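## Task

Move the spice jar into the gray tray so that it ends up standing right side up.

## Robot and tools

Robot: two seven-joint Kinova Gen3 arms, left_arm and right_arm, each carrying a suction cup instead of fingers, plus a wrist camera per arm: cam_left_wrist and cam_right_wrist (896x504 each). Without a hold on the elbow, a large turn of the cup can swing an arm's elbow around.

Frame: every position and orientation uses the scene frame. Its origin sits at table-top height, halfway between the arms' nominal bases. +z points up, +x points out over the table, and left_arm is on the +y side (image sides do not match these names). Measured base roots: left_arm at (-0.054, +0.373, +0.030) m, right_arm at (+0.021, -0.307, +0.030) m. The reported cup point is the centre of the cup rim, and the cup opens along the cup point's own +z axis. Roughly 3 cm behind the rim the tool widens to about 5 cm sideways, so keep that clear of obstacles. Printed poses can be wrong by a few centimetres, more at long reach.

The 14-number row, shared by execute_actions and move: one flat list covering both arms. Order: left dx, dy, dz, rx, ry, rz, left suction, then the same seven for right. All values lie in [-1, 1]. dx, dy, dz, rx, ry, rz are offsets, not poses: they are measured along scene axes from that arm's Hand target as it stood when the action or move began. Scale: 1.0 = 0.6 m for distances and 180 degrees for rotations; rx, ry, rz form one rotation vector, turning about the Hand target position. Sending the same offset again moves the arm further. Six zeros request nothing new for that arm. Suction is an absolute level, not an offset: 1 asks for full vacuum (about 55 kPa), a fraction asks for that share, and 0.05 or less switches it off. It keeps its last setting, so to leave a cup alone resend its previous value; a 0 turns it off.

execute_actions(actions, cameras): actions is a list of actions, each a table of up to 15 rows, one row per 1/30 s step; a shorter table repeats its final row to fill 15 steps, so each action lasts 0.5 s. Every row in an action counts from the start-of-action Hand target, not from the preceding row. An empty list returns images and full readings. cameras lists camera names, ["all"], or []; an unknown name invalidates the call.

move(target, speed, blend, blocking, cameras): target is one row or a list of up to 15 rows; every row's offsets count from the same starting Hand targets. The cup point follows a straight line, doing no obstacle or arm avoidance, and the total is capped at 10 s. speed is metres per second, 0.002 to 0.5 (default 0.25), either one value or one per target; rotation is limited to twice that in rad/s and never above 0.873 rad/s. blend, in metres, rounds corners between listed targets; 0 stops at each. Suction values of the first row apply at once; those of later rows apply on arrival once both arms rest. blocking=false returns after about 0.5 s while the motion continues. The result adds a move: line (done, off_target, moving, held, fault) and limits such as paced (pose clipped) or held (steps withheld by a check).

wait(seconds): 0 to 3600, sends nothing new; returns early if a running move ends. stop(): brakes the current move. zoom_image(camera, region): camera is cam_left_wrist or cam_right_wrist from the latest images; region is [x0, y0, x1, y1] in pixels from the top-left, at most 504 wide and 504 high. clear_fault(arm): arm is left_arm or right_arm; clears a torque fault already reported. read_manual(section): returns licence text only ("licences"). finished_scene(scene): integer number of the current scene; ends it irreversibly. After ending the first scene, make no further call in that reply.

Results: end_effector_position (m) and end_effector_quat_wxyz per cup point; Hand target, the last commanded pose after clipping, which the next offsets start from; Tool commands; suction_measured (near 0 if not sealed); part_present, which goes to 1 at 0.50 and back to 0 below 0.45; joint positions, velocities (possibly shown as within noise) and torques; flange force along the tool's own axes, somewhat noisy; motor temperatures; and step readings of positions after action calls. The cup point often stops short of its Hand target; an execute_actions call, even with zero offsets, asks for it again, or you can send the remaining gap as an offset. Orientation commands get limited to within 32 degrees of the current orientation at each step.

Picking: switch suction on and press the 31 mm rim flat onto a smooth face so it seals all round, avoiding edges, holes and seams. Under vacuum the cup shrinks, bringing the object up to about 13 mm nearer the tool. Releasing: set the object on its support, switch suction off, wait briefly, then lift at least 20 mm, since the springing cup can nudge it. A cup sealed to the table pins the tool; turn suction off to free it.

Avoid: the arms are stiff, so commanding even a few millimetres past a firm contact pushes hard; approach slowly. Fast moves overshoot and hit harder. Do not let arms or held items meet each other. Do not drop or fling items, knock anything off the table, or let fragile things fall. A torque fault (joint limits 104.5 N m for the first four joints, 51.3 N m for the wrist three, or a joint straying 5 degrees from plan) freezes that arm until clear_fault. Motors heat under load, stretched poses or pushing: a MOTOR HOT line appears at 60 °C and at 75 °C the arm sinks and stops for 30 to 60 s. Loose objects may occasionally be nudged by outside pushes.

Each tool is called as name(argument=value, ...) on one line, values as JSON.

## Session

execute_actions(actions=[])

Scene clock: 0.00 s.
left_arm: end_effector_position=(+0.2812, +0.1033, +0.3564) suction_measured=0.00 part_present=0 end_effector_quat_wxyz=(-0.081, +0.952, -0.237, +0.175) | right_arm: end_effector_position=(+0.5331, +0.0483, +0.2403) suction_measured=0.00 part_present=0 end_effector_quat_wxyz=(-0.068, +0.033, +0.901, +0.427)
Joint positions: left_arm=[1.156 0.207 -0.39 1.751 -0.287 0.993 0.421] | right_arm=[0.163 1.011 -0.972 1.382 -0.123 0.753 2.782]
Joint velocities: within noise
Joint torques (N m): no reading
Motor temperatures (°C): left_arm=[35 32 33 39 41 38 42] | right_arm=[32 34 32 35 43 42 42]
Flange force (N): no reading
Hand target: left_arm +0.2812, +0.1033, +0.3564; -0.081, +0.952, -0.237, +0.175 | right_arm +0.5331, +0.0483, +0.2403; -0.068, +0.033, +0.901, +0.427
Tool commands: left_gripper/suction=+0.0 right_gripper/suction=+0.0

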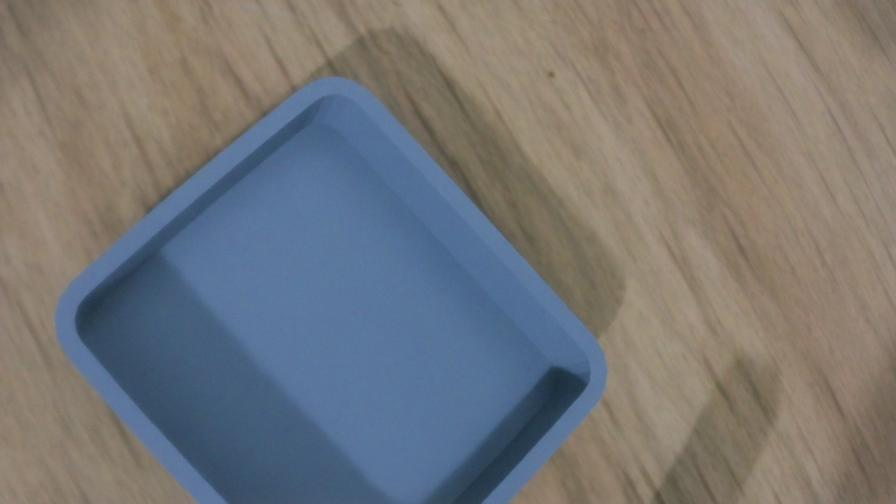

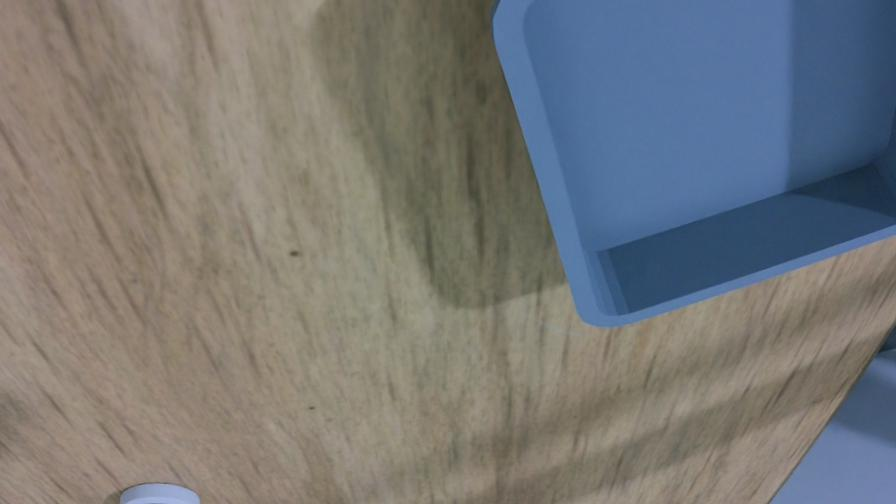

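move(target=[0.365,0.378,0.19,-0.023,0.122,0,0,-0.305,-0.58,0.2,-0.282,-0.034,0,0], speed=0.3, cameras=["all"])

Scene clock: 16.67 s.
left_arm: end_effector_position=(+0.5001, +0.3301, +0.4704) suction_measured=0.00 part_present=0 end_effector_quat_wxyz=(-0.001, +0.970, -0.242, -0.001) | right_arm: end_effector_position=(+0.3501, -0.2997, +0.3603) suction_measured=0.00 part_present=0 end_effector_quat_wxyz=(-0.001, +0.037, +0.999, +0.001)
Joint positions: left_arm=[0.178 0.679 -0.455 0.58 0.296 1.922 -0.576] | right_arm=[0.635 0.124 -0.832 1.794 0.094 1.266 2.865]
Joint torques (N m): left_arm=[-0.36 -17.43 -0.66 -7.43 0.06 0.19 -0.4] | right_arm=[1.01 -6.24 -0.22 -9.14 0 -0.14 0.42]
Flange force (N): left_arm=[-8.3 5.1 7.8] | right_arm=[5.5 3.3 6.4]
Hand target: left_arm +0.5002, +0.3301, +0.4704; -0.001, +0.970, -0.242, -0.001 | right_arm +0.3501, -0.2997, +0.3603; -0.001, +0.037, +0.999, +0.001
Off the commanded pose: left_arm 0.000 m, 0 deg | right_arm 0.000 m, 0 deg.
move: done

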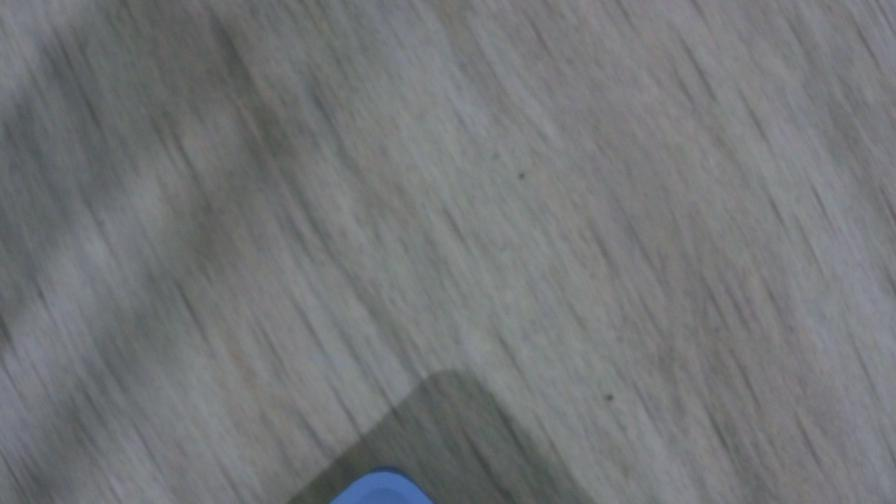

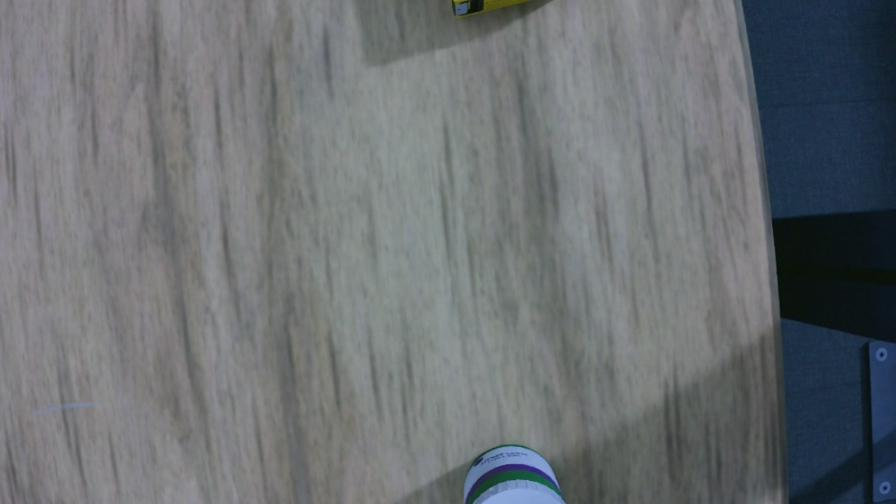

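zoom_image(camera="cam_right_wrist", region=[400, 404, 620, 504])

move(target=[0.2,0.2,0,0,0,0,0,0.09,0.28,0.16,0,0,0,0], speed=0.3, cameras=["all"])

Scaled by 2.291 from the camera's image (finer frame: 1280x720).

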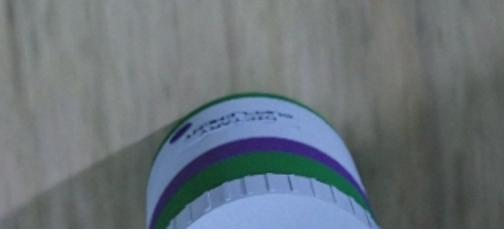

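Scene clock: 21.40 s.
left_arm: end_effector_position=(+0.6193, +0.4500, +0.4698) suction_measured=0.00 part_present=0 end_effector_quat_wxyz=(-0.049, +0.961, -0.239, +0.128) | right_arm: end_effector_position=(+0.4041, -0.1317, +0.4563) suction_measured=0.00 part_present=0 end_effector_quat_wxyz=(-0.001, +0.037, +0.999, +0.001)
Joint positions: left_arm=[-0.14 0.941 -0.383 0.035 0.386 1.894 -0.644] | right_arm=[0.105 0.362 -0.932 1.257 0.286 1.659 2.317]
Joint torques (N m): left_arm=[-0.36 -20.49 0.32 -6.99 0.14 -0.21 -0.43] | right_arm=[1.04 -10.41 -1.29 -9.02 0 -0.03 0.41]
Flange force (N): left_arm=no reading | right_arm=[7.2 -0.1 7.1]
Hand target: left_arm +0.6202, +0.4501, +0.4704; -0.001, +0.970, -0.242, -0.001 | right_arm +0.4041, -0.1317, +0.4563; -0.001, +0.037, +0.999, +0.001
Off the commanded pose: left_arm 0.001 m, 16 deg | right_arm 0.000 m, 0 deg.
elbow stopped short (left arm): the move would have taken joint 4 (elbow) straighter than the controller allows.
move: off_target (left_arm)

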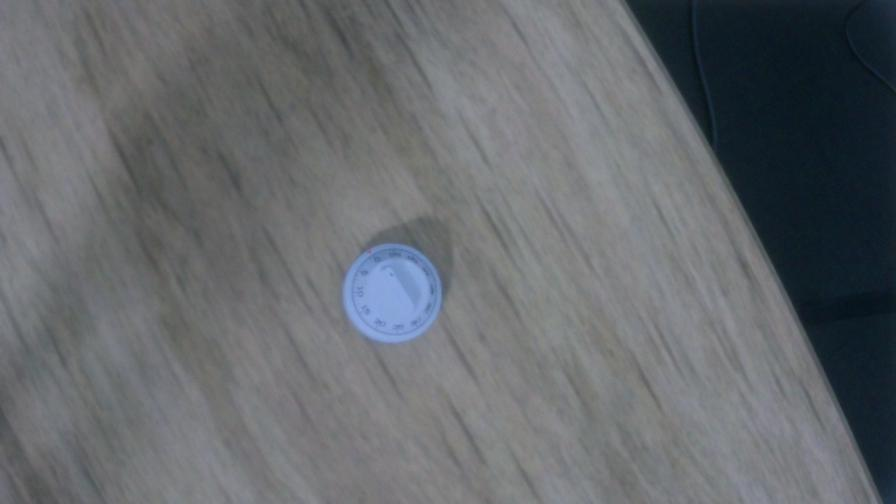

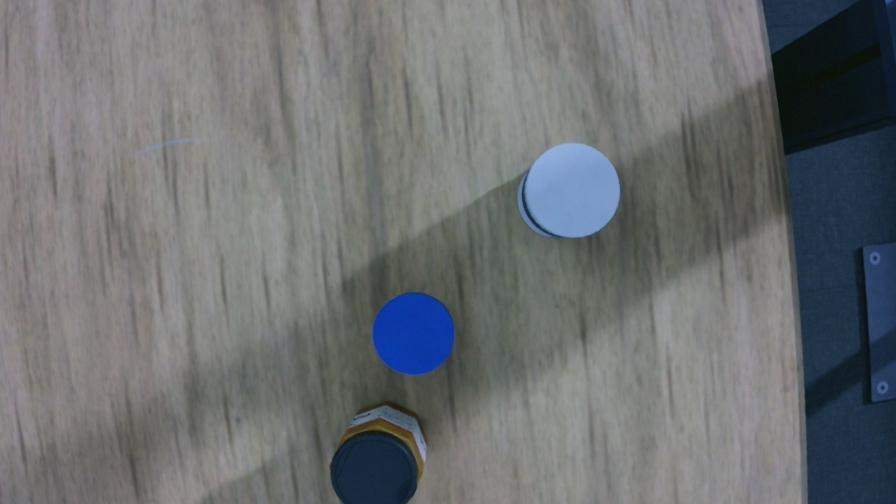

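zoom_image(camera="cam_right_wrist", region=[310, 270, 490, 504])

move(target=[-0.6,0.17,-0.05,0,0,0,0,0.075,0.04,-0.3,0,0,0,1], speed=0.3, cameras=["cam_right_wrist"])

Scaled by 2.154 from the camera's image (finer frame: 1280x720).

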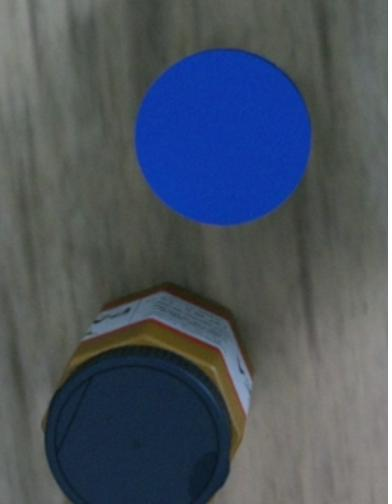

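Scene clock: 29.80 s.
left_arm: end_effector_position=(+0.2602, +0.5521, +0.4404) suction_measured=0.00 part_present=0 end_effector_quat_wxyz=(-0.001, +0.970, -0.242, -0.001) | right_arm: end_effector_position=(+0.4491, -0.1077, +0.2763) suction_measured=0.00 part_present=0 end_effector_quat_wxyz=(-0.001, +0.037, +0.999, +0.001)
Joint positions: left_arm=[-0.078 0.143 -0.589 1.495 0.077 1.527 -1.159] | right_arm=[0.023 0.592 -0.853 1.536 0.46 1.225 2.183]
Joint torques (N m): left_arm=[-0.34 -7.96 -0.29 -8.33 0.06 0.21 -0.37] | right_arm=[0.93 -13.51 -2.4 -8.37 0 -0.08 0.35]
Flange force (N): left_arm=[-1.9 6.1 4.7] | right_arm=[8.6 -1.7 4.4]
Hand target: left_arm +0.2602, +0.5521, +0.4404; -0.001, +0.970, -0.242, -0.001 | right_arm +0.4491, -0.1077, +0.2763; -0.001, +0.037, +0.999, +0.001
Off the commanded pose: left_arm 0.000 m, 0 deg | right_arm 0.000 m, 0 deg.
move: done

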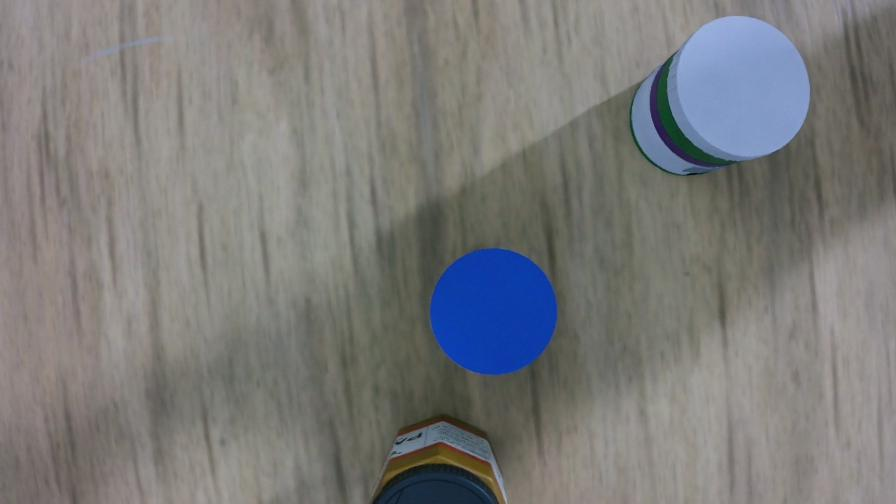

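move(target=[0,0,0,0,0,0,0,0.003,0.105,-0.14,0,0,0,1], speed=0.25, cameras=["all"])

Scene clock: 38.30 s.
left_arm: end_effector_position=(+0.2602, +0.5521, +0.4404) suction_measured=0.00 part_present=0 end_effector_quat_wxyz=(-0.001, +0.970, -0.242, -0.001) | right_arm: end_effector_position=(+0.4509, -0.0447, +0.1923) suction_measured=0.00 part_present=0 end_effector_quat_wxyz=(-0.001, +0.037, +0.999, +0.001)
Joint positions: left_arm=[-0.078 0.143 -0.589 1.496 0.077 1.527 -1.159] | right_arm=[-0.154 0.755 -0.785 1.547 0.576 1.084 2.008]
Joint torques (N m): left_arm=[-0.32 -8.07 -0.32 -8.23 0.09 0.2 -0.38] | right_arm=[0.82 -15.79 -2.92 -7.48 0.01 -0.1 0.37]
Flange force (N): left_arm=[-1.6 5.6 4.4] | right_arm=[8.0 -2.8 3.1]
Hand target: left_arm +0.2602, +0.5521, +0.4404; -0.001, +0.970, -0.242, -0.001 | right_arm +0.4509, -0.0447, +0.1923; -0.001, +0.037, +0.999, +0.001
Off the commanded pose: left_arm 0.000 m, 0 deg | right_arm 0.000 m, 0 deg.
move: done

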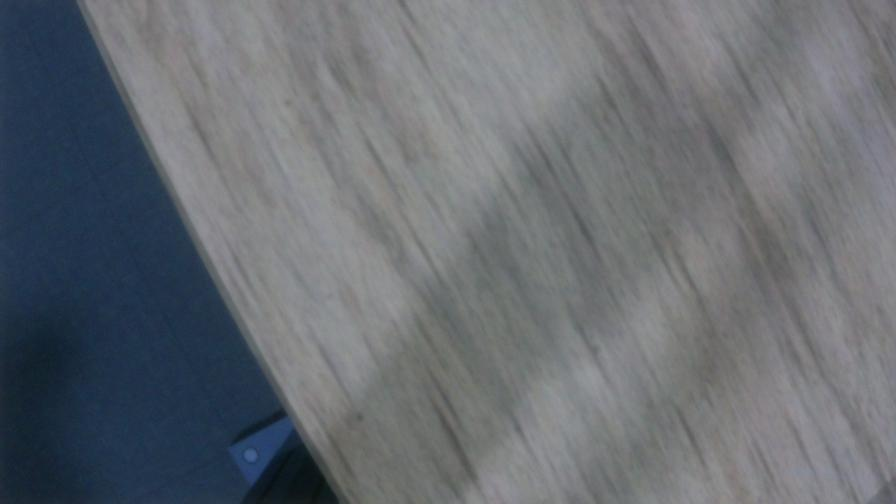

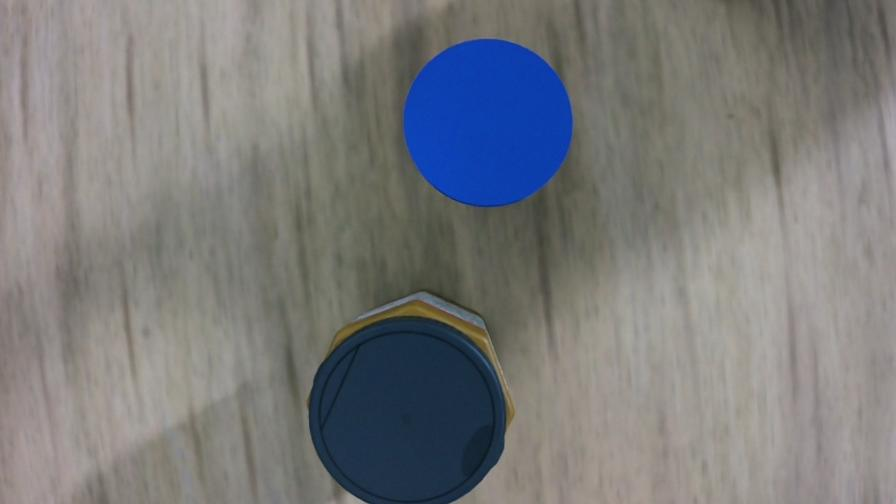

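move(target=[[0,0,0,0,0,0,0,0.0158,-0.0292,-0.148,0,0,0,1],[0,0,0,0,0,0,0,0.0158,-0.0292,-0.176,0,0,0,1]], speed=[0.15,0.03], blend=[0.003,0], cameras=["cam_right_wrist"])

Scene clock: 48.07 s.
left_arm: end_effector_position=(+0.2602, +0.5521, +0.4404) suction_measured=0.00 part_present=0 end_effector_quat_wxyz=(-0.001, +0.970, -0.242, -0.001) | right_arm: end_effector_position=(+0.4604, -0.0622, +0.0867) suction_measured=0.65 part_present=1 end_effector_quat_wxyz=(-0.001, +0.037, +0.999, +0.001)
Joint positions: left_arm=[-0.078 0.143 -0.589 1.496 0.077 1.527 -1.159] | right_arm=[-0.166 0.911 -0.686 1.632 0.713 0.865 1.944]
Joint torques (N m): left_arm=[-0.33 -8.1 -0.31 -8.25 0.05 0.22 -0.41] | right_arm=[1.06 -16.83 -2.75 -6.42 0.03 -0.16 0.53]
Flange force (N): left_arm=[-1.6 5.7 4.5] | right_arm=[9.2 -2.3 1.3]
Hand target: left_arm +0.2602, +0.5521, +0.4404; -0.001, +0.970, -0.242, -0.001 | right_arm +0.4604, -0.0622, +0.0867; -0.001, +0.037, +0.999, +0.001
Off the commanded pose: left_arm 0.000 m, 0 deg | right_arm 0.000 m, 0 deg.
move: done

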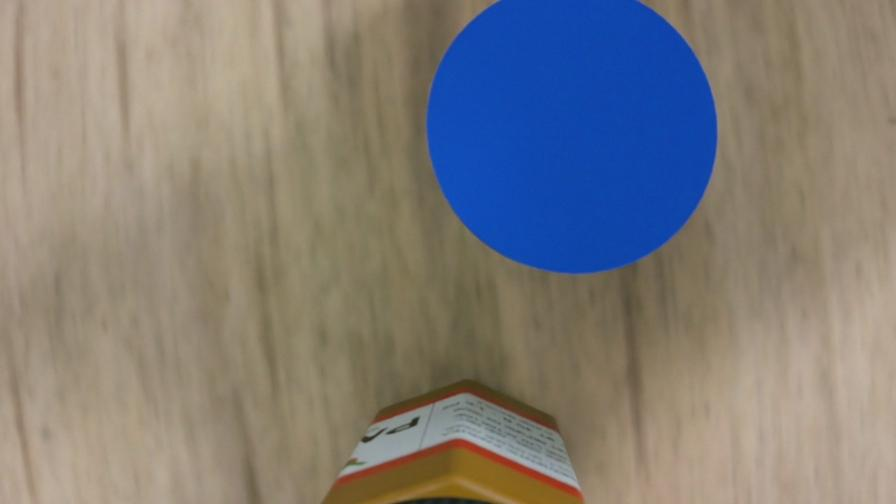

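move(target=[0,0,0,0,0,0,0,0,0,0.2,0,0,0,1], speed=0.15)

Scene clock: 51.87 s.
left_arm: end_effector_position=(+0.2602, +0.5521, +0.4404) suction_measured=0.00 part_present=0 end_effector_quat_wxyz=(-0.001, +0.970, -0.242, -0.001) | right_arm: end_effector_position=(+0.4604, -0.0622, +0.2067) suction_measured=1.00 part_present=1 end_effector_quat_wxyz=(-0.001, +0.037, +0.999, +0.001)
Joint positions: left_arm=[-0.078 0.143 -0.589 1.496 0.077 1.527 -1.159] | right_arm=[-0.109 0.735 -0.795 1.531 0.559 1.115 2.061]
Joint torques (N m): left_arm=[-0.35 -8.09 -0.3 -8.21 0.08 0.17 -0.41] | right_arm=[1.04 -15.47 -2.92 -8.02 0.05 -0.05 0.46]
Flange force (N): left_arm=[-1.5 5.7 4.3] | right_arm=[9.8 -2.9 3.8]
Hand target: left_arm +0.2602, +0.5521, +0.4404; -0.001, +0.970, -0.242, -0.001 | right_arm +0.4604, -0.0622, +0.2067; -0.001, +0.037, +0.999, +0.001
Off the commanded pose: left_arm 0.000 m, 0 deg | right_arm 0.000 m, 0 deg.
move: done

move(target=[0,0,0,0,0,0,0,-0.156,0.35,0,0,0,0,1], speed=0.2, cameras=["cam_right_wrist"])

Scene clock: 63.40 s.
left_arm: end_effector_position=(+0.2602, +0.5521, +0.4404) suction_measured=0.00 part_present=0 end_effector_quat_wxyz=(-0.001, +0.970, -0.242, -0.001) | right_arm: end_effector_position=(+0.3668, +0.1478, +0.2067) suction_measured=0.96 part_present=1 end_effector_quat_wxyz=(-0.001, +0.037, +0.999, +0.001)
Joint positions: left_arm=[-0.078 0.143 -0.589 1.496 0.077 1.527 -1.159] | right_arm=[-0.608 0.861 -0.761 1.252 0.582 1.247 1.716]
Joint torques (N m): left_arm=[-0.32 -8.07 -0.32 -8.22 0.06 0.16 -0.41] | right_arm=[1.17 -18.23 -2.96 -7.76 0 0.02 0.38]
Flange force (N): left_arm=[-1.5 5.6 4.2] | right_arm=[7.1 -6.0 3.4]
Hand target: left_arm +0.2602, +0.5521, +0.4404; -0.001, +0.970, -0.242, -0.001 | right_arm +0.3668, +0.1478, +0.2067; -0.001, +0.037, +0.999, +0.001
Off the commanded pose: left_arm 0.000 m, 0 deg | right_arm 0.000 m, 0 deg.
move: done

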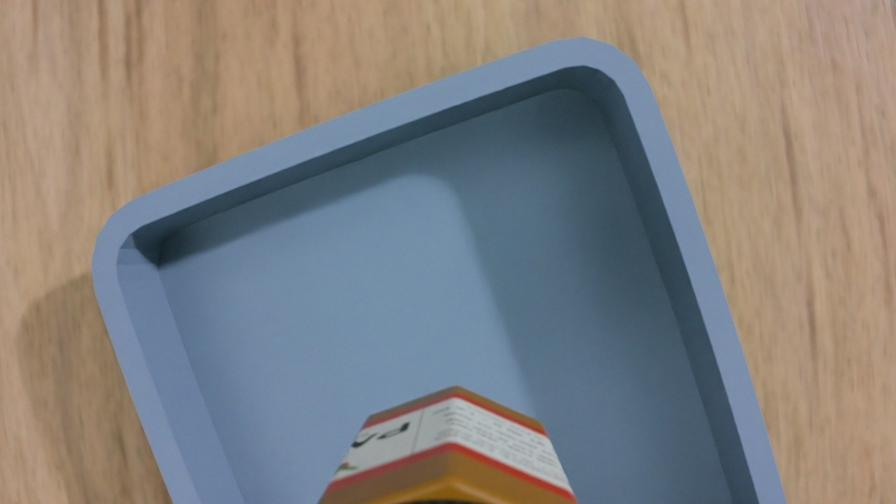

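move(target=[[0,0,0,0,0,0,0,0,0,-0.165,0,0,0,1],[0,0,0,0,0,0,0,0,0,-0.193,0,0,0,0]], speed=[0.2,0.04], blend=[0.003,0])

wait(seconds=0.4)

move(target=[0,0,0,0,0,0,0,0,0,0.2,0,0,0,0], speed=0.15, cameras=["cam_right_wrist"])

Scene clock: 69.20 s.
left_arm: end_effector_position=(+0.2602, +0.5521, +0.4404) suction_measured=0.00 part_present=0 end_effector_quat_wxyz=(-0.001, +0.970, -0.242, -0.001) | right_arm: end_effector_position=(+0.3668, +0.1478, +0.0909) suction_measured=0.00 part_present=0 end_effector_quat_wxyz=(-0.001, +0.037, +0.999, +0.001)
Joint positions: left_arm=[-0.078 0.143 -0.589 1.496 0.077 1.527 -1.159] | right_arm=[-0.627 1.012 -0.693 1.353 0.685 1.02 1.64]
Joint torques (N m): left_arm=[-0.34 -8.02 -0.31 -8.22 0.09 0.18 -0.42] | right_arm=[1.34 -17.06 -2.18 -6.74 0.19 -0.05 0.32]
Flange force (N): left_arm=[-1.6 5.9 4.3] | right_arm=[8.8 -8.2 -2.3]
Hand target: left_arm +0.2602, +0.5521, +0.4404; -0.001, +0.970, -0.242, -0.001 | right_arm +0.3668, +0.1478, +0.0909; -0.001, +0.037, +0.999, +0.001
Off the commanded pose: left_arm 0.000 m, 0 deg | right_arm 0.000 m, 0 deg.
move: done

Scene clock: 69.60 s.
left_arm: end_effector_position=(+0.2602, +0.5521, +0.4404) suction_measured=0.00 part_present=0 end_effector_quat_wxyz=(-0.001, +0.970, -0.242, -0.001) | right_arm: end_effector_position=(+0.3668, +0.1478, +0.0909) suction_measured=0.00 part_present=0 end_effector_quat_wxyz=(-0.001, +0.037, +0.999, +0.001)
Joint positions: left_arm=[-0.078 0.143 -0.589 1.496 0.077 1.527 -1.159] | right_arm=[-0.627 1.012 -0.693 1.353 0.685 1.02 1.64]
Joint torques (N m): left_arm=[-0.31 -8.08 -0.29 -8.25 0.07 0.18 -0.42] | right_arm=[1.4 -17.14 -2.25 -6.57 0.15 -0.05 0.33]
Flange force (N): left_arm=[-1.6 5.7 4.4] | right_arm=[8.4 -7.3 -2.1]
Hand target: left_arm +0.2602, +0.5521, +0.4404; -0.001, +0.970, -0.242, -0.001 | right_arm +0.3668, +0.1478, +0.0909; -0.001, +0.037, +0.999, +0.001
Tool commands: left_gripper/suction=+0.0 right_gripper/suction=+0.0
Off the commanded pose: left_arm 0.000 m, 0 deg | right_arm 0.000 m, 0 deg.
wait: 0.40 s; at rest by 0.17 s

Scene clock: 70.83 s.
left_arm: end_effector_position=(+0.2602, +0.5521, +0.4404) suction_measured=0.00 part_present=0 end_effector_quat_wxyz=(-0.001, +0.970, -0.242, -0.001) | right_arm: end_effector_position=(+0.3668, +0.1478, +0.2109) suction_measured=0.00 part_present=0 end_effector_quat_wxyz=(-0.001, +0.037, +0.999, +0.001)
Joint positions: left_arm=[-0.078 0.143 -0.589 1.496 0.077 1.527 -1.159] | right_arm=[-0.608 0.856 -0.763 1.246 0.579 1.256 1.719]
Joint torques (N m): left_arm=[-0.37 -8.08 -0.36 -8.24 0.05 0.18 -0.4] | right_arm=[0.92 -18 -2.85 -7.99 0 0.16 0.35]
Flange force (N): left_arm=[-1.5 5.8 4.3] | right_arm=[7.8 -7.9 3.8]
Hand target: left_arm +0.2602, +0.5521, +0.4404; -0.001, +0.970, -0.242, -0.001 | right_arm +0.3668, +0.1478, +0.2109; -0.001, +0.037, +0.999, +0.001
Off the commanded pose: left_arm 0.000 m, 0 deg | right_arm 0.000 m, 0 deg.
move: done

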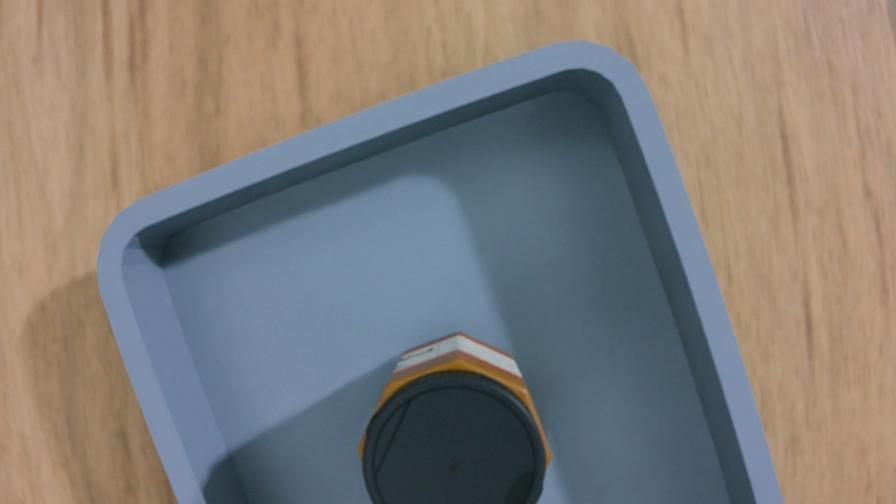

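finished_scene(scene=3)

The scene is finished: the task was done.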